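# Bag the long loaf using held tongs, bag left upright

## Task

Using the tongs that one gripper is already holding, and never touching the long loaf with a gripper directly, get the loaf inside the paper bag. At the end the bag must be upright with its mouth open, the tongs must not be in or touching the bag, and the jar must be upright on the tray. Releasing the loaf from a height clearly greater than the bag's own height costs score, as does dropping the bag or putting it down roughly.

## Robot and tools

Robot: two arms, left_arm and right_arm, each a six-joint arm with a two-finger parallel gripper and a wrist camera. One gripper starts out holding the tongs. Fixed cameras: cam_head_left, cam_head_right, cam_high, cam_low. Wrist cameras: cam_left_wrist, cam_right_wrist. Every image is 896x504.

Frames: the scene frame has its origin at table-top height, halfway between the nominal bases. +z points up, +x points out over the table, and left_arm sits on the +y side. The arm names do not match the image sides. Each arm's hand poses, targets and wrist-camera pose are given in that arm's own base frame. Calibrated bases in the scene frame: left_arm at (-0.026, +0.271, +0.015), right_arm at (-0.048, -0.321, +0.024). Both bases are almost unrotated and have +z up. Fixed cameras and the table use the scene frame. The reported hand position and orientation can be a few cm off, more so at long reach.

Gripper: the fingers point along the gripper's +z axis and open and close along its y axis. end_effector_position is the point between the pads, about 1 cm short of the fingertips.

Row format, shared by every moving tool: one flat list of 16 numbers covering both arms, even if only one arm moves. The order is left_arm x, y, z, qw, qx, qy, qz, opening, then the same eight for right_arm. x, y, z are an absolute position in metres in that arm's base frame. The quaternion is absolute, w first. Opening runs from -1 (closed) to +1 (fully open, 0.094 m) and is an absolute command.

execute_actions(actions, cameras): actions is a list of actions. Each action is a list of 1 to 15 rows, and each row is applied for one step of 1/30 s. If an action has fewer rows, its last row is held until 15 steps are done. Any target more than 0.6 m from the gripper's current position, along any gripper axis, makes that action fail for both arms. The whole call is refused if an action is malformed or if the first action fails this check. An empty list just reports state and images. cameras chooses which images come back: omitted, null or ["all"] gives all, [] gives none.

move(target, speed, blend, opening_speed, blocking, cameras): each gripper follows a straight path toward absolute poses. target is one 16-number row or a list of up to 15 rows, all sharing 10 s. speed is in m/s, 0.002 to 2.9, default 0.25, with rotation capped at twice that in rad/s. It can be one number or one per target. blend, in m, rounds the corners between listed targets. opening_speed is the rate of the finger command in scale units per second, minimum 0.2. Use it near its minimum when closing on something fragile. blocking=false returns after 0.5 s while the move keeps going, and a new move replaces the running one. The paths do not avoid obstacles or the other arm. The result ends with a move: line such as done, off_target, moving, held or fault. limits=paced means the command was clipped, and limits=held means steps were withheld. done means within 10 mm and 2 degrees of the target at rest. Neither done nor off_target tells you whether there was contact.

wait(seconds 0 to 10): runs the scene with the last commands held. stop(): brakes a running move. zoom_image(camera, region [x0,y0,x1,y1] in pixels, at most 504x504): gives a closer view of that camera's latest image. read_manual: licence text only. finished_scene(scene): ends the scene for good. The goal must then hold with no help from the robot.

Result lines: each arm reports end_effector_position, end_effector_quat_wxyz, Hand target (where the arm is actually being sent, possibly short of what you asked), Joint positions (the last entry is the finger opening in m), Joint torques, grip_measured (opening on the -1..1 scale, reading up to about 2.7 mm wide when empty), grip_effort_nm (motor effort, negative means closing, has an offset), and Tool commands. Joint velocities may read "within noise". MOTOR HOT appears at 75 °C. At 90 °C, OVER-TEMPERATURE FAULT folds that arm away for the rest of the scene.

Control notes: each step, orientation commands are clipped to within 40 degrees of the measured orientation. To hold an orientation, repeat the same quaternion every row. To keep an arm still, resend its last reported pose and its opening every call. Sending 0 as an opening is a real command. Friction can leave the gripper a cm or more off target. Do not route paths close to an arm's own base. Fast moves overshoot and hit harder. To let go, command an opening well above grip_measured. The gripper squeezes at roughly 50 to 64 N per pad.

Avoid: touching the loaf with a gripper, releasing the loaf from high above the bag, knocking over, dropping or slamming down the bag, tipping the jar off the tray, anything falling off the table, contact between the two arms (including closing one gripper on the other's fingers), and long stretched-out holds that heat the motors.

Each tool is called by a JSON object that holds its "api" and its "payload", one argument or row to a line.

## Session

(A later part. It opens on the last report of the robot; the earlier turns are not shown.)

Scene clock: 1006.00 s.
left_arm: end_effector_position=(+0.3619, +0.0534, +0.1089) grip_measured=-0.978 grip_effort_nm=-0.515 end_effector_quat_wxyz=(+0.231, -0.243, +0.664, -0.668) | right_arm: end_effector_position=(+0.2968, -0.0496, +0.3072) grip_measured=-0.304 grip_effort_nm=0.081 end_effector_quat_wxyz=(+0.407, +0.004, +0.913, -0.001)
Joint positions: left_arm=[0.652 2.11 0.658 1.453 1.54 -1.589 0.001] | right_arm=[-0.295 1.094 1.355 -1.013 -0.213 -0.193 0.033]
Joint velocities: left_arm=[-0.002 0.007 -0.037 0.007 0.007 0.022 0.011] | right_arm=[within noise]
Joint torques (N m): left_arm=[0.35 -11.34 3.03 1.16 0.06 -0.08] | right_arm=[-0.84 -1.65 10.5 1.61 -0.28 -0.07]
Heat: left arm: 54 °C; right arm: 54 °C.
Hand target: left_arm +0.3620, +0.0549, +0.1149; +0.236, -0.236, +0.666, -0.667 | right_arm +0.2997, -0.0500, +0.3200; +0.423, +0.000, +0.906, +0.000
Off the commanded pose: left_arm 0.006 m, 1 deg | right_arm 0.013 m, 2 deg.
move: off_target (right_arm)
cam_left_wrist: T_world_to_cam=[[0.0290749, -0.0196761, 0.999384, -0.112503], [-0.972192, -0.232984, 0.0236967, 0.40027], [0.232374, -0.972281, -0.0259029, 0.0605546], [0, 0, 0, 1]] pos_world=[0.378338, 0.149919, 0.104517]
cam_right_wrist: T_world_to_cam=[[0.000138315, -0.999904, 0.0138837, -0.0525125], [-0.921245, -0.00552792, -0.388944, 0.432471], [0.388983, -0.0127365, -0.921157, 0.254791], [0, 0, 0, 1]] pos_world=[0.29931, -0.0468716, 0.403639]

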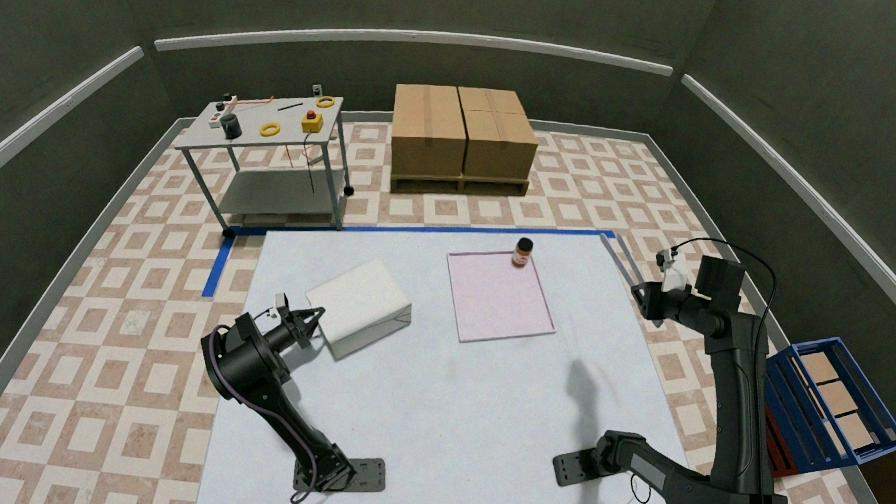

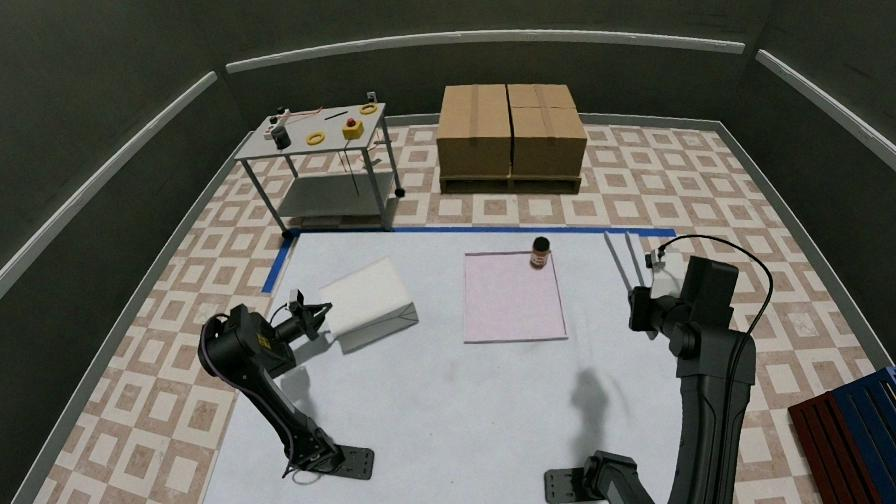

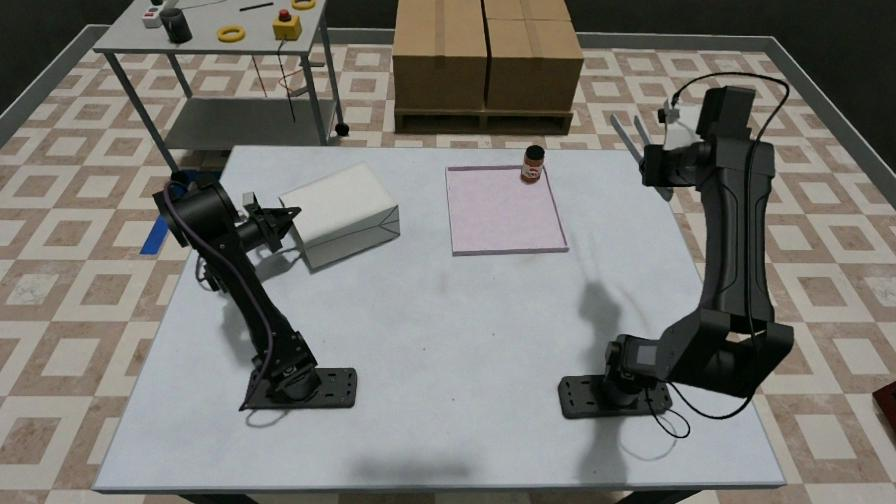

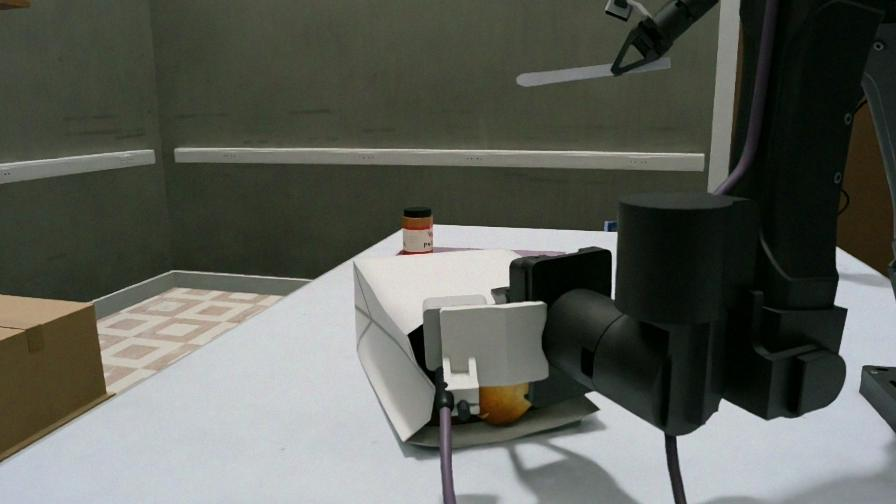

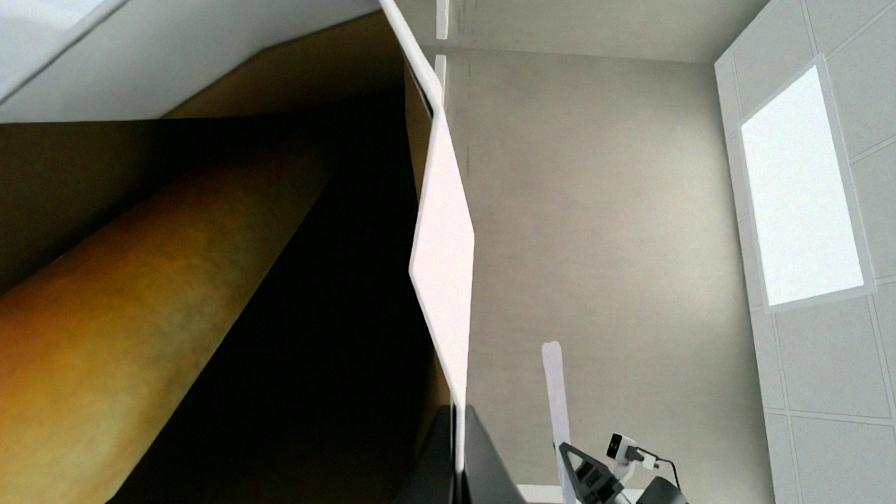

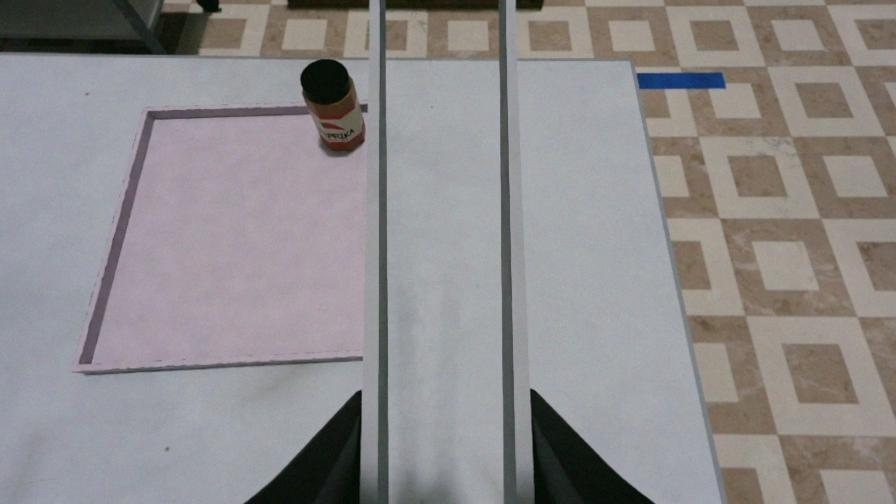

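{"api": "move", "payload": {
  "target": [
    [0.372,0.037,0.17,0.2090,-0.2501,0.8004,-0.5285,-0.98,0.30,-0.05,0.32,0.4226,0,0.9063,0,-0.3024],
    [0.40,-0.015,0.24,0.1770,-0.2591,0.8832,-0.3484,-0.98,0.30,-0.05,0.32,0.4226,0,0.9063,0,-0.3024]
  ],
  "speed": 0.07,
  "cameras": ["cam_low","cam_high"]
}}

{"api": "move", "payload": {
  "target": [
    [0.445,-0.10,0.25,0.0910,-0.2428,0.9654,0.0228,-0.98,0.30,-0.05,0.32,0.4226,0,0.9063,0,-0.3024]
  ],
  "speed": 0.09,
  "cameras": ["cam_low","cam_high"]
}}

Scene clock: 1020.40 s.
left_arm: end_effector_position=(+0.3940, -0.0140, +0.2339) grip_measured=-0.977 grip_effort_nm=-0.725 end_effector_quat_wxyz=(+0.174, -0.262, +0.885, -0.344) | right_arm: end_effector_position=(+0.2968, -0.0496, +0.3072) grip_measured=-0.304 grip_effort_nm=0.076 end_effector_quat_wxyz=(+0.407, +0.004, +0.913, -0.001)
Joint positions: left_arm=[0.247 1.634 1.553 -1.031 0.67 -0.492 0.001] | right_arm=[-0.295 1.094 1.355 -1.013 -0.213 -0.193 0.033]
Joint torques (N m): left_arm=[-0.38 -7.45 8.29 0.96 0.49 -0.03] | right_arm=[-0.85 -1.65 10.51 1.61 -0.27 -0.07]
Heat: left arm: 56 °C; right arm: 54 °C.
Hand target: left_arm +0.3998, -0.0151, +0.2400; +0.178, -0.259, +0.883, -0.349 | right_arm +0.2997, -0.0500, +0.3200; +0.423, +0.000, +0.906, +0.000
Off the commanded pose: left_arm 0.009 m, 1 deg | right_arm 0.013 m, 2 deg.
move: off_target (right_arm)
Images, in order (width x height): cam_high 896x504, cam_low 896x504.

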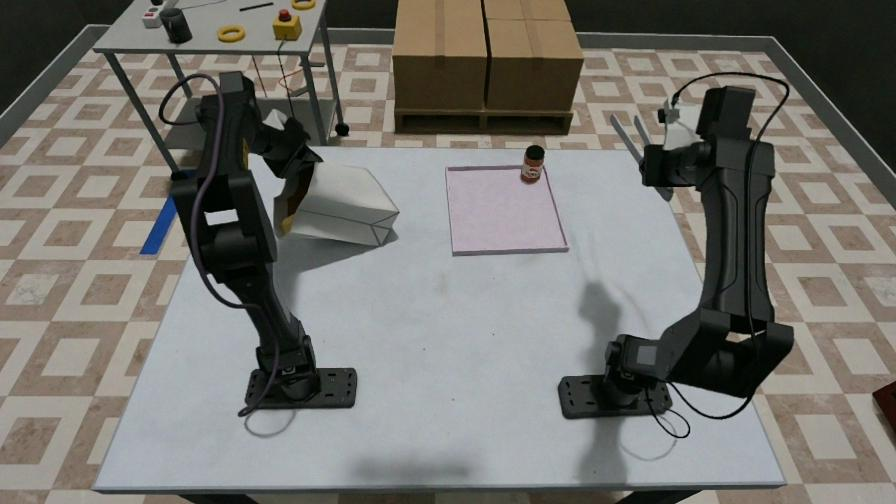

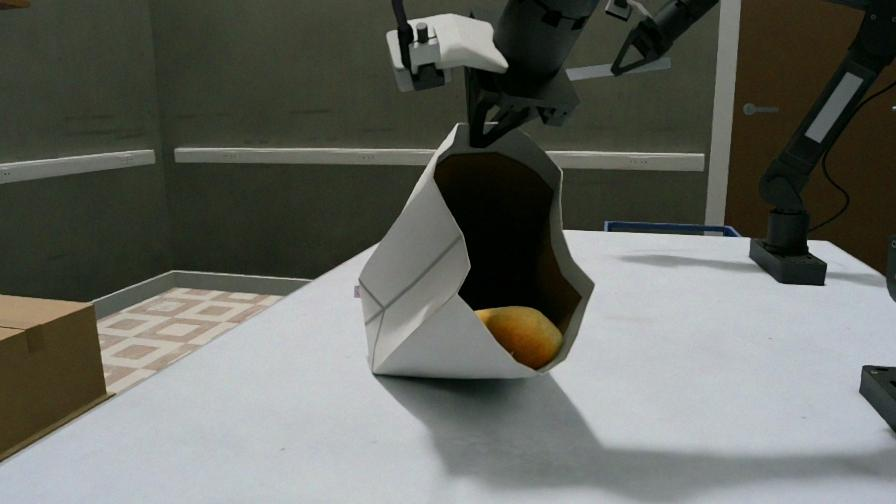

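Scene clock: 1025.53 s.
left_arm: end_effector_position=(+0.4392, -0.1001, +0.2517) grip_measured=-0.978 grip_effort_nm=-0.745 end_effector_quat_wxyz=(+0.178, -0.230, +0.956, -0.030) | right_arm: end_effector_position=(+0.2968, -0.0496, +0.3072) grip_measured=-0.304 grip_effort_nm=0.076 end_effector_quat_wxyz=(+0.407, +0.004, +0.913, -0.001)
Joint positions: left_arm=[-0.273 2.118 2.468 -1.578 -0.118 -0.725 0.001] | right_arm=[-0.295 1.094 1.355 -1.013 -0.213 -0.193 0.033]
Joint velocities: left_arm=[-0.017 -0.002 -0.012 0.022 -0.066 0.037 -0.004] | right_arm=[within noise]
Joint torques (N m): left_arm=[-0.32 -10.26 7.13 0.78 -0.29 -0.05] | right_arm=[-0.85 -1.63 10.48 1.61 -0.27 -0.07]
Heat: left arm: 55 °C; right arm: 54 °C.
Hand target: left_arm +0.4446, -0.0999, +0.2496; +0.181, -0.234, +0.955, -0.024 | right_arm +0.2997, -0.0500, +0.3200; +0.423, +0.000, +0.906, +0.000
Off the commanded pose: left_arm 0.006 m, 12 deg | right_arm 0.013 m, 2 deg.
joint sent to its limit (left arm) — joint 4 (wrist pitch), lower limit. The joint targets are off in orientation, not in position.
move: off_target (left_arm, right_arm)
Images, in order (width x height): cam_high 896x504, cam_low 896x504.

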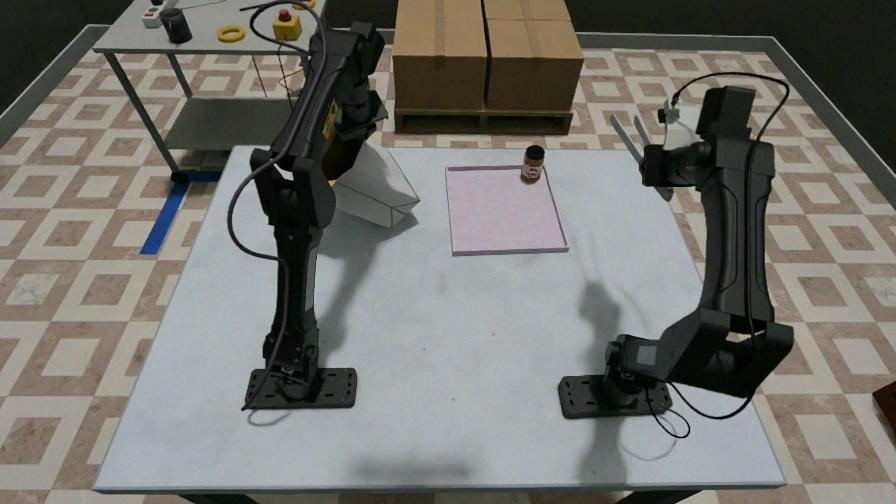

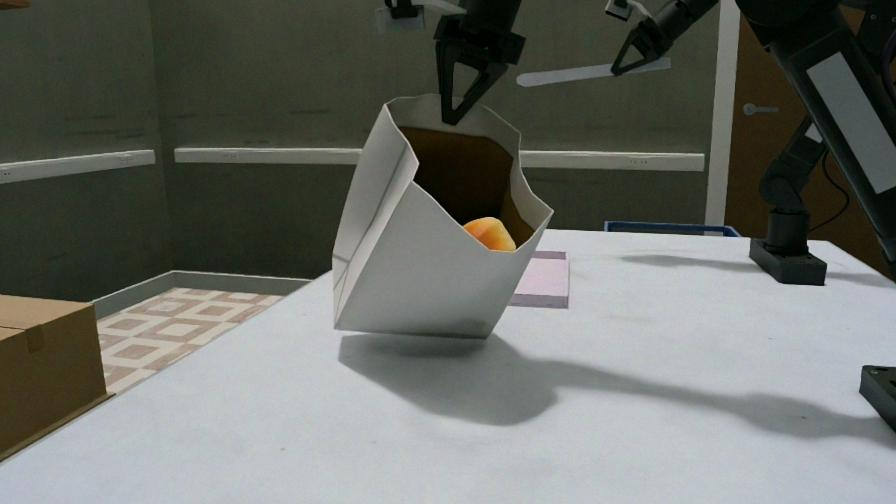

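{"api": "move", "payload": {
  "target": [
    [0.473,-0.155,0.228,0.0910,-0.2428,0.9654,0.0228,-0.98,0.30,-0.05,0.32,0.4226,0,0.9063,0,-0.3024]
  ],
  "speed": 0.07,
  "cameras": ["cam_low","cam_high","cam_head_right"]
}}

Scene clock: 1044.40 s.
left_arm: end_effector_position=(+0.4676, -0.1520, +0.2354) grip_measured=-0.980 grip_effort_nm=-0.769 end_effector_quat_wxyz=(+0.196, -0.228, +0.953, -0.047) | right_arm: end_effector_position=(+0.2968, -0.0496, +0.3072) grip_measured=-0.304 grip_effort_nm=0.076 end_effector_quat_wxyz=(+0.407, +0.004, +0.913, -0.001)
Joint positions: left_arm=[-0.368 2.299 2.689 -1.58 -0.142 -0.81 0.001] | right_arm=[-0.295 1.094 1.355 -1.013 -0.213 -0.193 0.033]
Joint velocities: left_arm=[0.012 -0.017 0.002 0.022 -0.051 -0.022 -0.005] | right_arm=[within noise]
Joint torques (N m): left_arm=[-0.68 -11.07 6.82 0.89 -0.22 -0.1] | right_arm=[-0.85 -1.63 10.5 1.61 -0.27 -0.06]
Heat: left arm: 54 °C; right arm: 54 °C.
Hand target: left_arm +0.4723, -0.1547, +0.2274; +0.194, -0.231, +0.952, -0.042 | right_arm +0.2997, -0.0500, +0.3200; +0.423, +0.000, +0.906, +0.000
Off the commanded pose: left_arm 0.010 m, 15 deg | right_arm 0.013 m, 2 deg.
joint sent to its limit (left arm) — joint 4 (wrist pitch), lower limit. The joint targets are off in orientation, not in position.
move: off_target (left_arm, right_arm)
Images, in order (width x height): cam_head_right 896x504, cam_high 896x504, cam_low 896x504.

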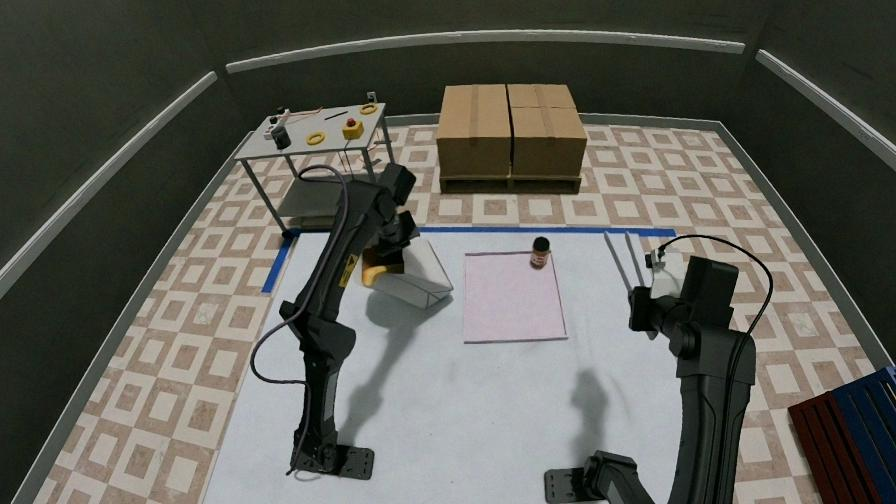

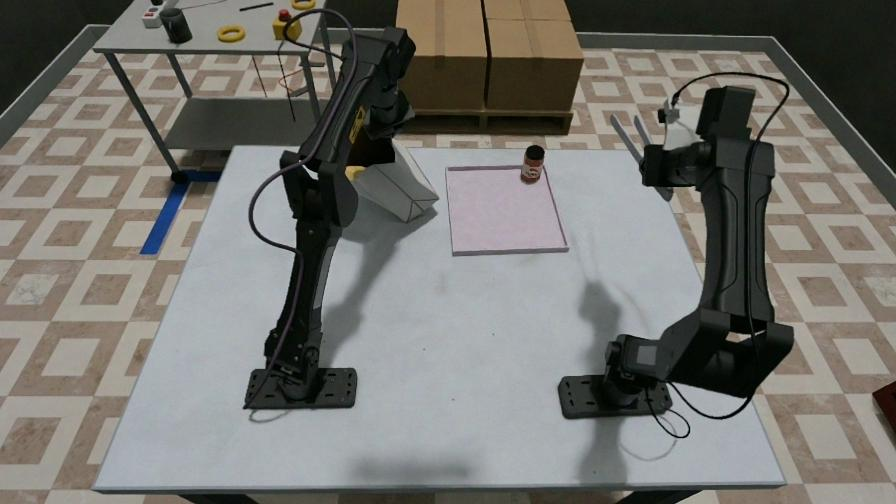

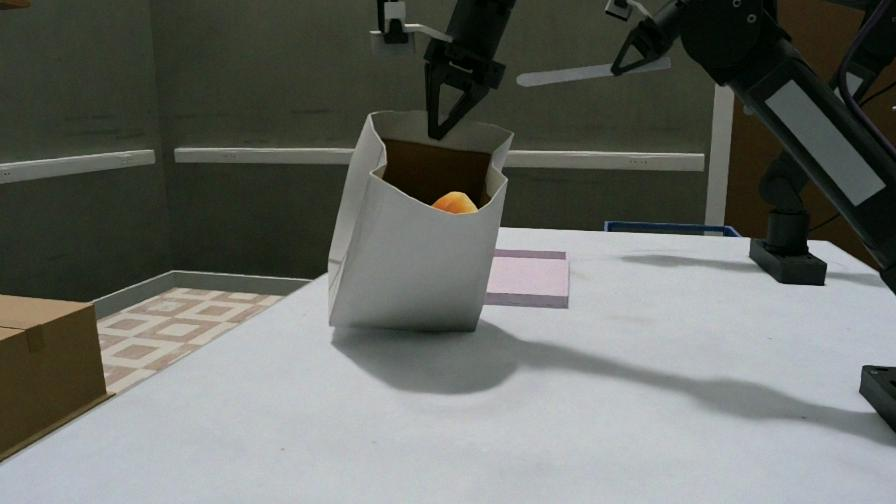

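{"api": "move", "payload": {
  "target": [
    [0.485,-0.178,0.193,0.0910,-0.2428,0.9654,0.0228,-0.98,0.30,-0.05,0.32,0.4226,0,0.9063,0,-0.3024]
  ],
  "speed": 0.05
}}

{"api": "zoom_image", "payload": {
  "camera": "cam_low",
  "region": [270, 100, 570, 360]
}}

{"api": "zoom_image", "payload": {
  "camera": "cam_head_right",
  "region": [300, 200, 600, 370]
}}

Scene clock: 1055.33 s.
left_arm: end_effector_position=(+0.4804, -0.1741, +0.2068) grip_measured=-0.979 grip_effort_nm=-0.510 end_effector_quat_wxyz=(+0.186, -0.231, +0.954, -0.044) | right_arm: end_effector_position=(+0.2968, -0.0496, +0.3072) grip_measured=-0.304 grip_effort_nm=0.085 end_effector_quat_wxyz=(+0.407, +0.004, +0.913, -0.001)
Joint positions: left_arm=[-0.401 2.413 2.778 -1.579 -0.148 -0.849 0.001] | right_arm=[-0.295 1.094 1.355 -1.013 -0.213 -0.193 0.033]
Joint velocities: left_arm=[0.002 0.012 0.017 0.022 0.022 -0.007 0.008] | right_arm=[within noise]
Joint torques (N m): left_arm=[-0.55 -11.36 6.43 0.86 -0.13 -0.09] | right_arm=[-0.84 -1.65 10.5 1.61 -0.28 -0.07]
Heat: left arm: 54 °C; right arm: 55 °C.
Hand target: left_arm +0.4841, -0.1776, +0.1926; +0.179, -0.232, +0.955, -0.036 | right_arm +0.2997, -0.0500, +0.3200; +0.423, +0.000, +0.906, +0.000
Off the commanded pose: left_arm 0.015 m, 13 deg | right_arm 0.013 m, 2 deg.
joint sent to its limit (left arm) — joint 4 (wrist pitch), lower limit. The joint targets are off in orientation, not in position.
move: off_target (left_arm, right_arm)
cam_left_wrist: T_world_to_cam=[[0.429975, -0.892469, 0.136455, -0.384276], [-0.90223, -0.419192, 0.101282, 0.378107], [-0.0331907, -0.166662, -0.985455, 0.280606], [0, 0, 0, 1]] pos_world=[0.515682, -0.137689, 0.290665]
cam_right_wrist: T_world_to_cam=[[0.000138315, -0.999904, 0.0138837, -0.0525125], [-0.921245, -0.00552792, -0.388944, 0.432471], [0.388983, -0.0127365, -0.921157, 0.254791], [0, 0, 0, 1]] pos_world=[0.29931, -0.0468716, 0.403639]

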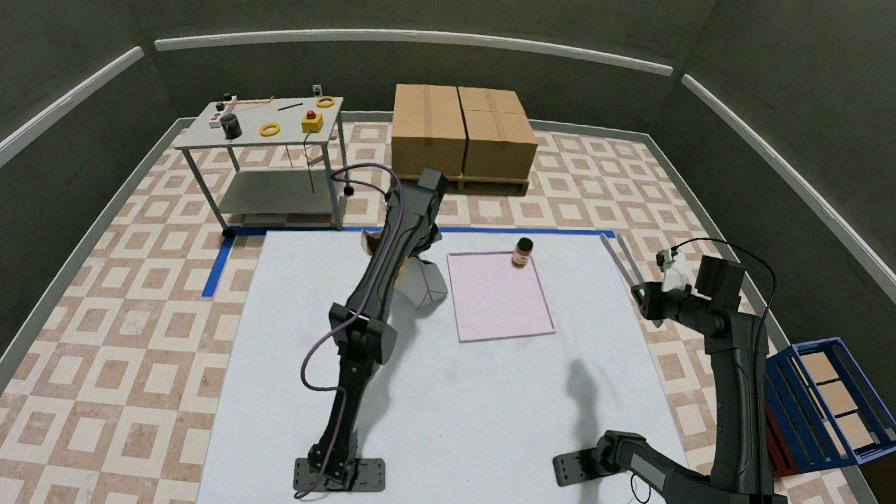

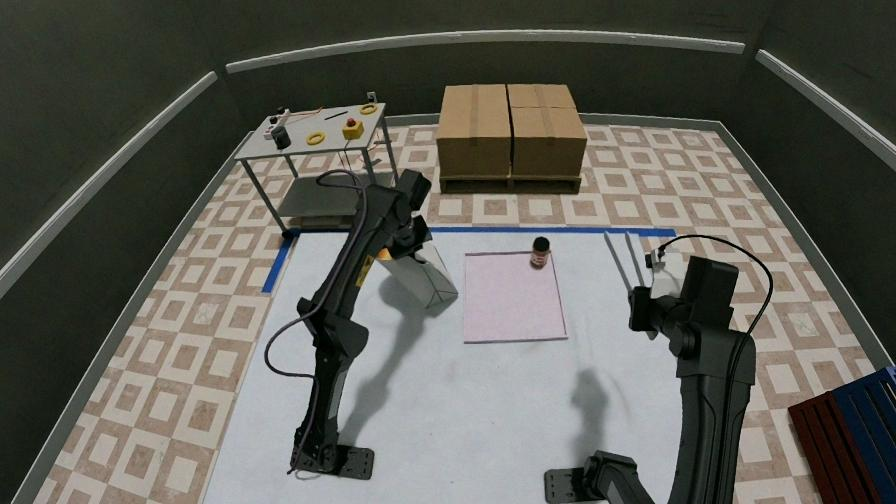

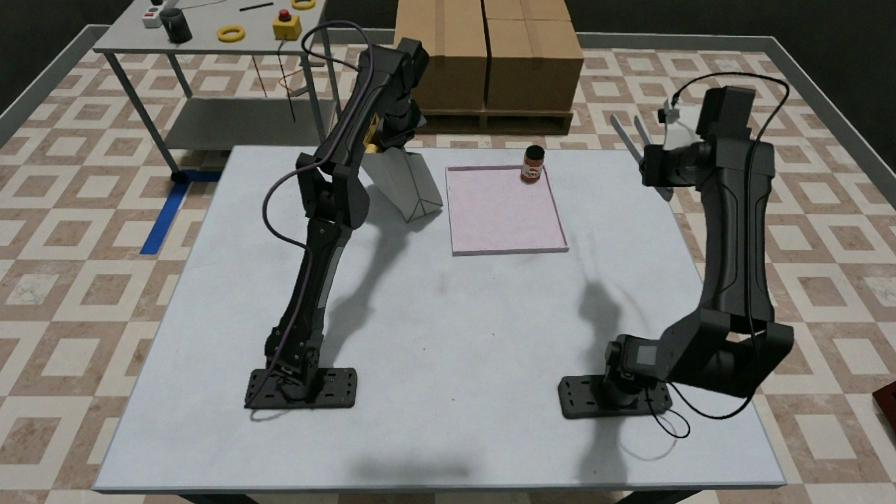

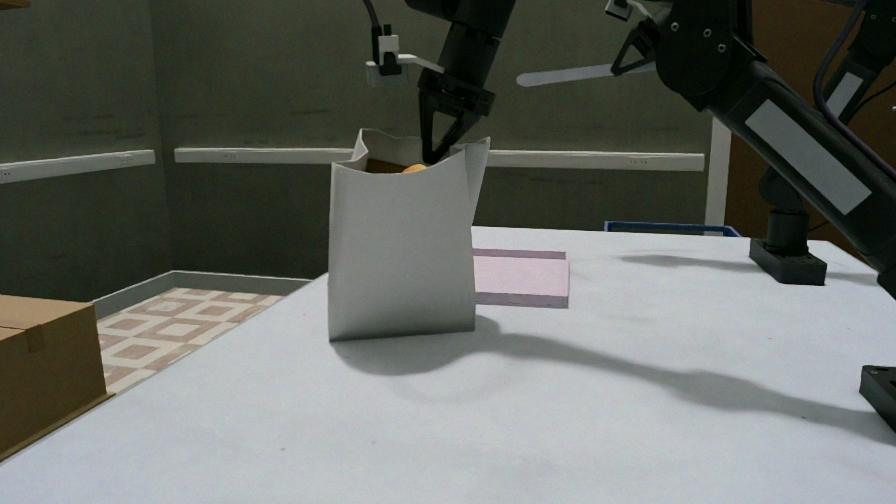

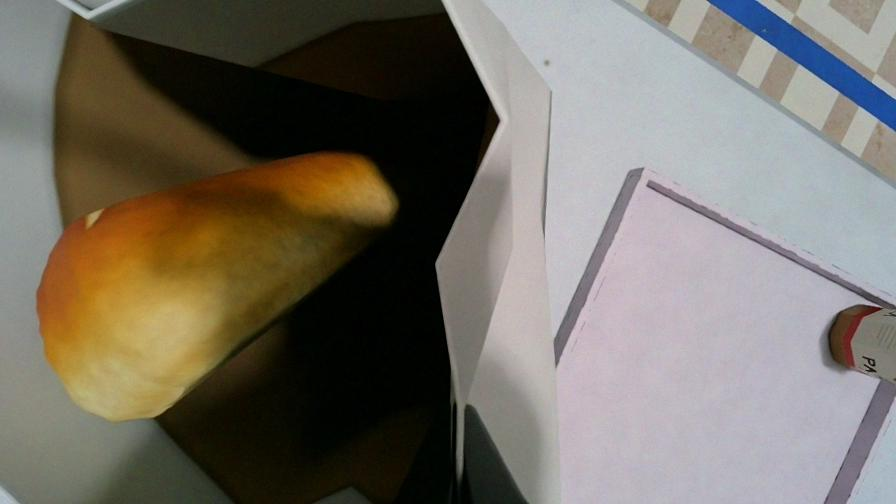

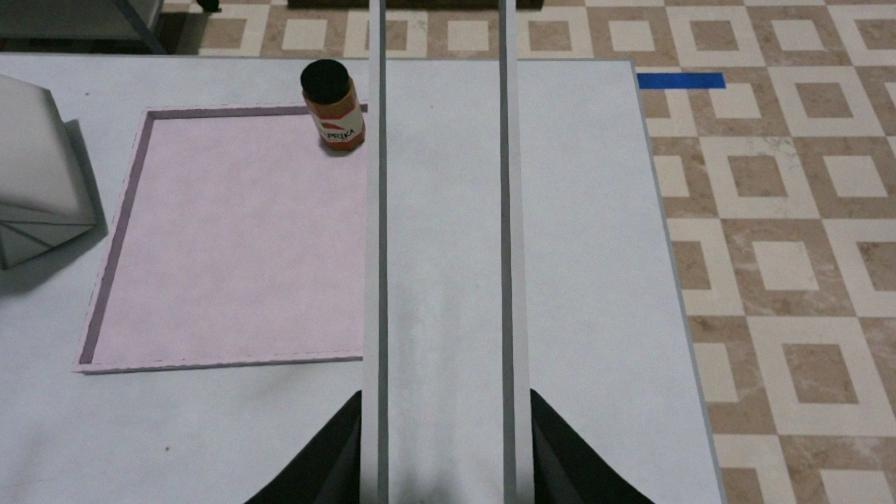

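Scaled by 1.680.

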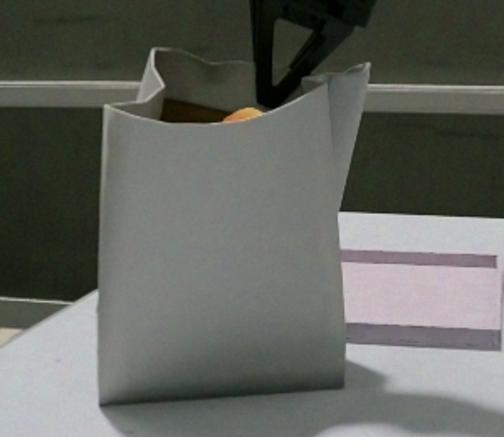

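Scaled by 1.680.

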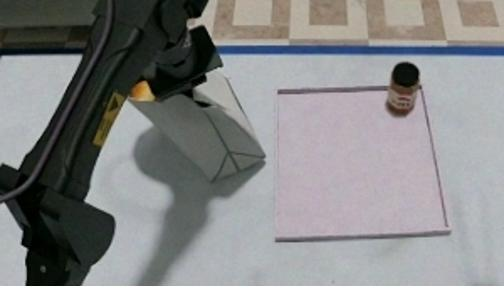

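{"api": "move", "payload": {
  "target": [
    [0.502,-0.209,0.183,0.0910,-0.2428,0.9654,0.0228,-0.98,0.30,-0.05,0.32,0.4226,0,0.9063,0,-0.3024]
  ],
  "speed": 0.05
}}

{"api": "zoom_image", "payload": {
  "camera": "cam_head_right",
  "region": [300, 200, 600, 370]
}}

{"api": "zoom_image", "payload": {
  "camera": "cam_low",
  "region": [270, 100, 570, 360]
}}

Scene clock: 1065.23 s.
left_arm: end_effector_position=(+0.4947, -0.2047, +0.1953) grip_measured=-0.979 grip_effort_nm=-0.750 end_effector_quat_wxyz=(+0.203, -0.226, +0.950, -0.066) | right_arm: end_effector_position=(+0.2968, -0.0496, +0.3072) grip_measured=-0.304 grip_effort_nm=0.071 end_effector_quat_wxyz=(+0.407, +0.004, +0.913, -0.001)
Joint positions: left_arm=[-0.444 2.485 2.842 -1.523 -0.15 -0.88 0.001] | right_arm=[-0.295 1.094 1.355 -1.013 -0.213 -0.193 0.033]
Joint velocities: left_arm=[-0.002 -0.027 -0.027 -0.081 -0.007 0.022 -0.004] | right_arm=[within noise]
Joint torques (N m): left_arm=[-0.54 -12.1 6.71 1.02 -0.22 -0.07] | right_arm=[-0.85 -1.63 10.51 1.61 -0.28 -0.07]
Heat: left arm: 56 °C; right arm: 55 °C.
Hand target: left_arm +0.5008, -0.2086, +0.1825; +0.203, -0.229, +0.950, -0.060 | right_arm +0.2997, -0.0500, +0.3200; +0.423, +0.000, +0.906, +0.000
Off the commanded pose: left_arm 0.015 m, 17 deg | right_arm 0.013 m, 2 deg.
elbow stopped short (left arm): the move would have taken joint 3 (elbow) straighter than the controller allows.
move: off_target (left_arm, right_arm)
cam_left_wrist: T_world_to_cam=[[0.409995, -0.893498, 0.183207, -0.415703], [-0.91205, -0.403449, 0.0734396, 0.392821], [0.00829674, -0.197204, -0.980327, 0.236845], [0, 0, 0, 1]] pos_world=[0.526743, -0.16624, 0.279497]
cam_right_wrist: T_world_to_cam=[[0.000138315, -0.999904, 0.0138837, -0.0525125], [-0.921245, -0.00552792, -0.388944, 0.432471], [0.388983, -0.0127365, -0.921157, 0.254791], [0, 0, 0, 1]] pos_world=[0.29931, -0.0468716, 0.403639]

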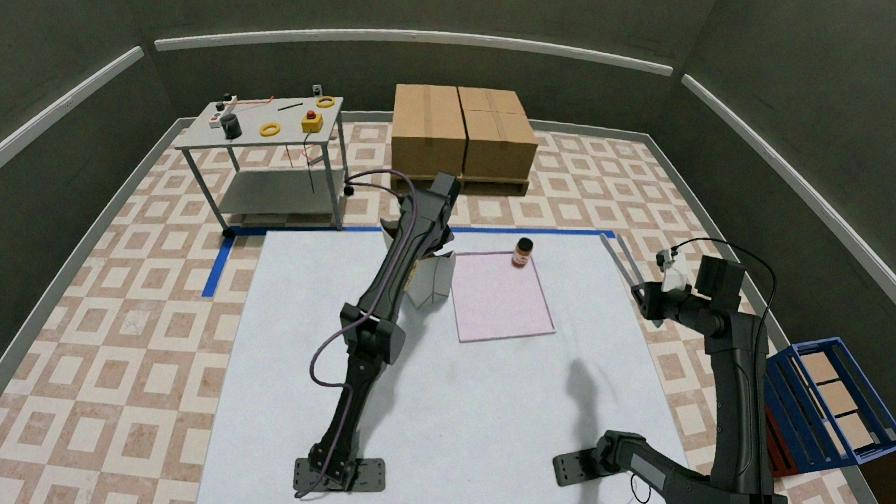

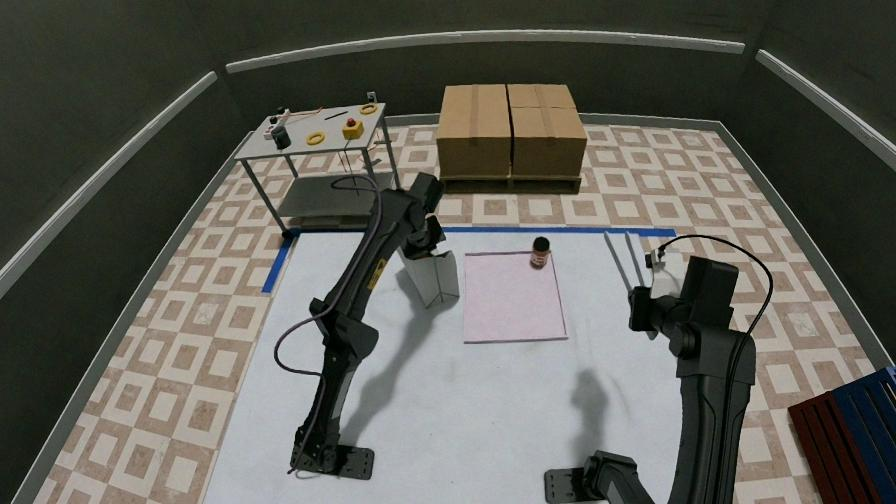

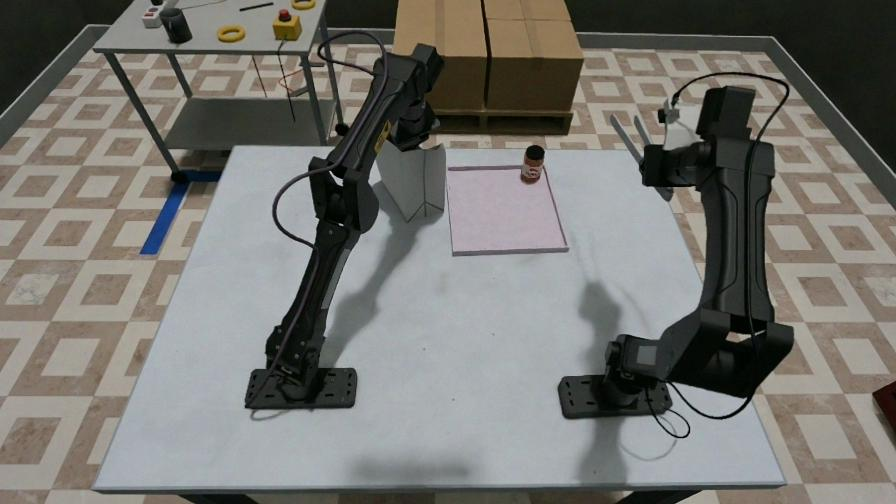

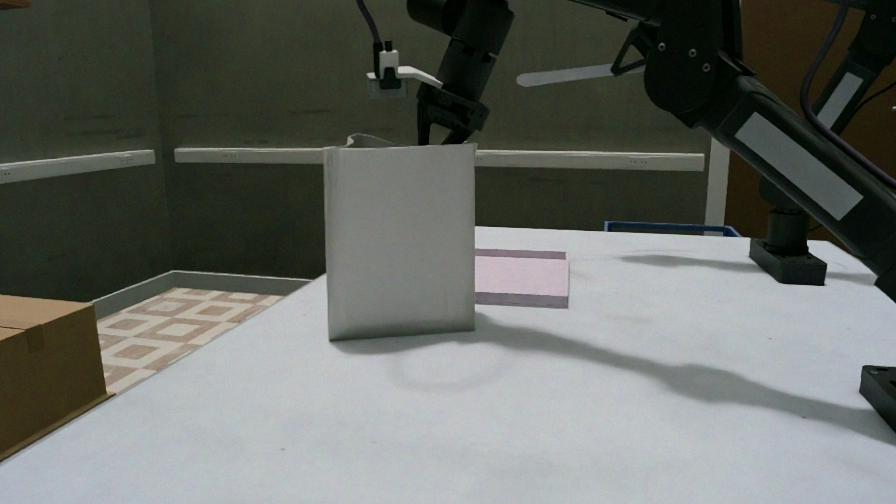

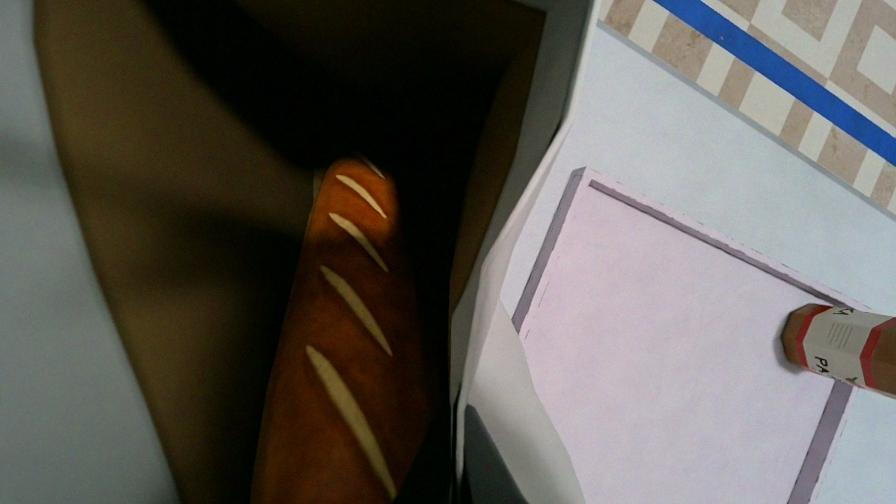

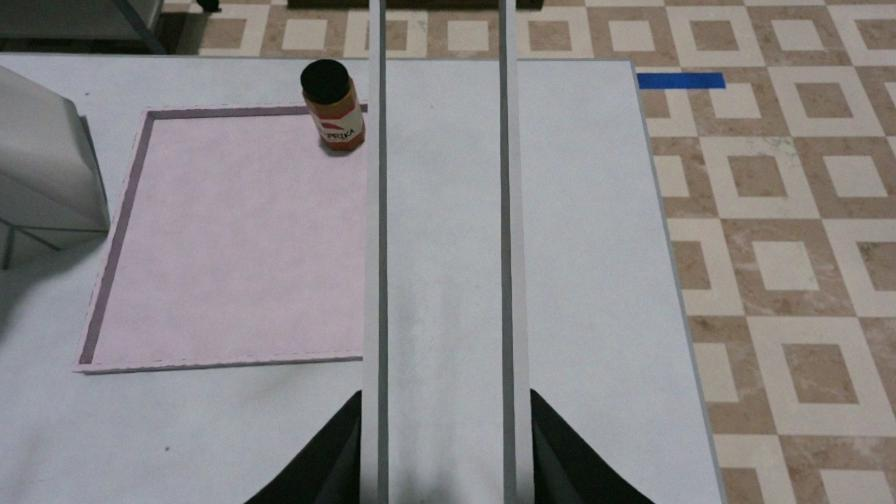

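Scaled by 1.680.

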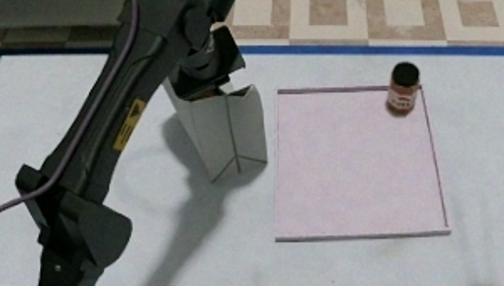

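Scaled by 1.680.

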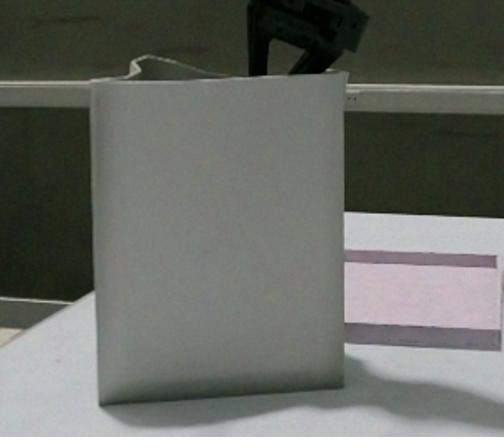

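{"api": "move", "payload": {
  "target": [
    [0.502,-0.209,0.183,0.2,-0.226,0.952,-0.060,-0.7,0.30,-0.05,0.32,0.4226,0,0.9063,0,-0.3024]
  ],
  "speed": 0.05,
  "opening_speed": 0.25,
  "cameras": ["cam_low","cam_head_right","cam_left_wrist"]
}}

{"api": "zoom_image", "payload": {
  "camera": "cam_head_right",
  "region": [300, 200, 600, 370]
}}

Scene clock: 1073.33 s.
left_arm: end_effector_position=(+0.4970, -0.2057, +0.1964) grip_measured=-0.702 grip_effort_nm=0.085 end_effector_quat_wxyz=(+0.208, -0.226, +0.949, -0.069) | right_arm: end_effector_position=(+0.2968, -0.0496, +0.3072) grip_measured=-0.304 grip_effort_nm=0.071 end_effector_quat_wxyz=(+0.407, +0.004, +0.913, -0.001)
Joint positions: left_arm=[-0.444 2.485 2.842 -1.512 -0.15 -0.88 0.014] | right_arm=[-0.295 1.094 1.355 -1.013 -0.213 -0.193 0.033]
Joint torques (N m): left_arm=[-0.38 -12.38 6.09 0.97 -0.12 0.07] | right_arm=[-0.85 -1.65 10.5 1.61 -0.28 -0.07]
Heat: left arm: 58 °C; right arm: 55 °C.
Hand target: left_arm +0.5013, -0.2087, +0.1828; +0.203, -0.225, +0.951, -0.062 | right_arm +0.2997, -0.0500, +0.3200; +0.423, +0.000, +0.906, +0.000
Off the commanded pose: left_arm 0.015 m, 1 deg | right_arm 0.013 m, 2 deg.
move: off_target (left_arm, right_arm)
cam_left_wrist: T_world_to_cam=[[0.408634, -0.892449, 0.191188, -0.418387], [-0.912512, -0.403719, 0.0658275, 0.396087], [0.0184383, -0.20136, -0.979344, 0.231652], [0, 0, 0, 1]] pos_world=[0.52813, -0.166835, 0.280784]
Images, in order (width x height): cam_head_right 896x504, cam_low 896x504, cam_left_wrist 896x504.

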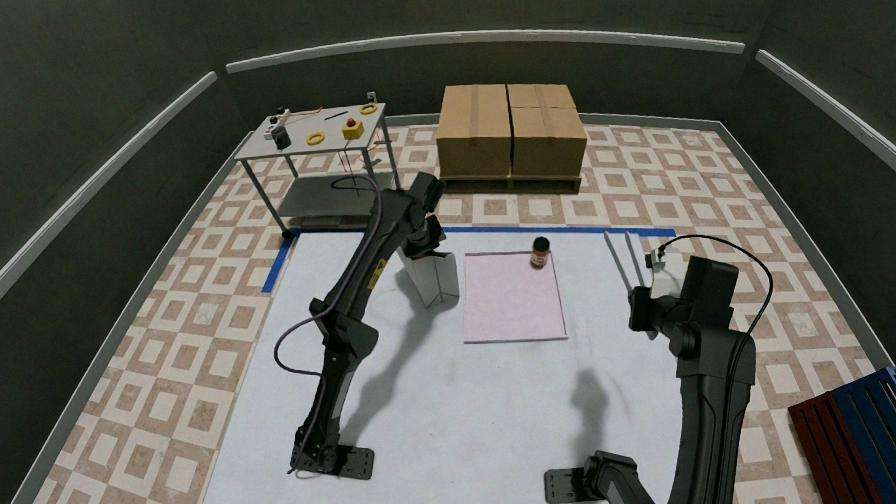

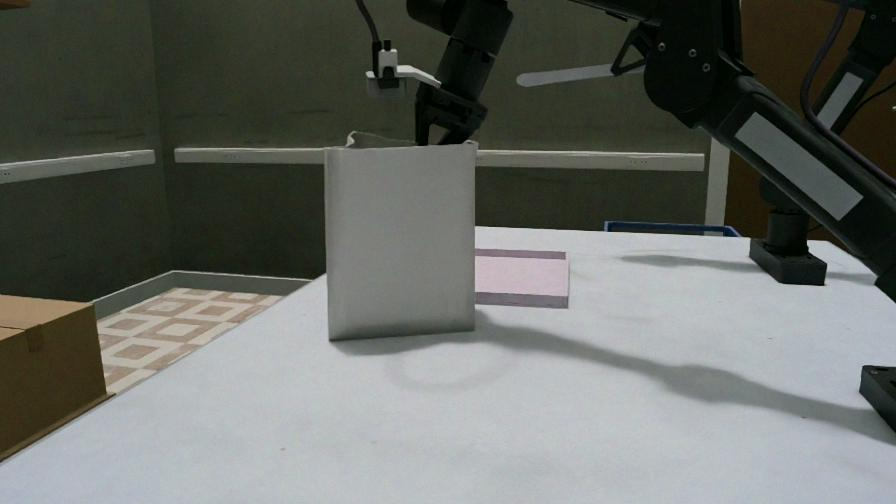

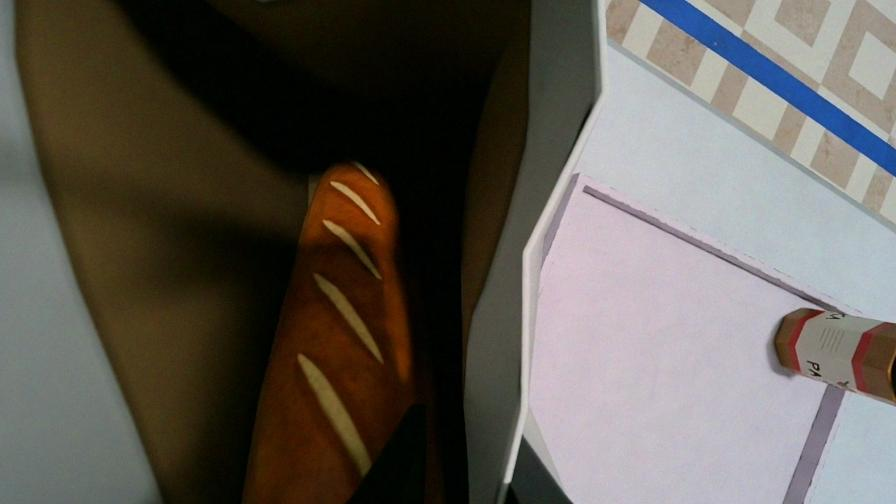

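Scaled by 1.680.

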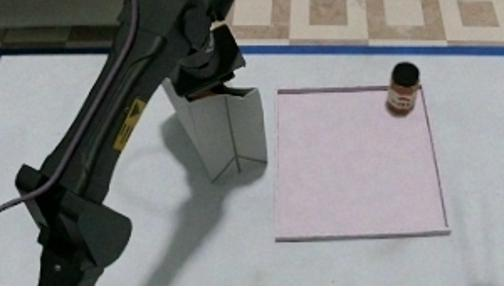

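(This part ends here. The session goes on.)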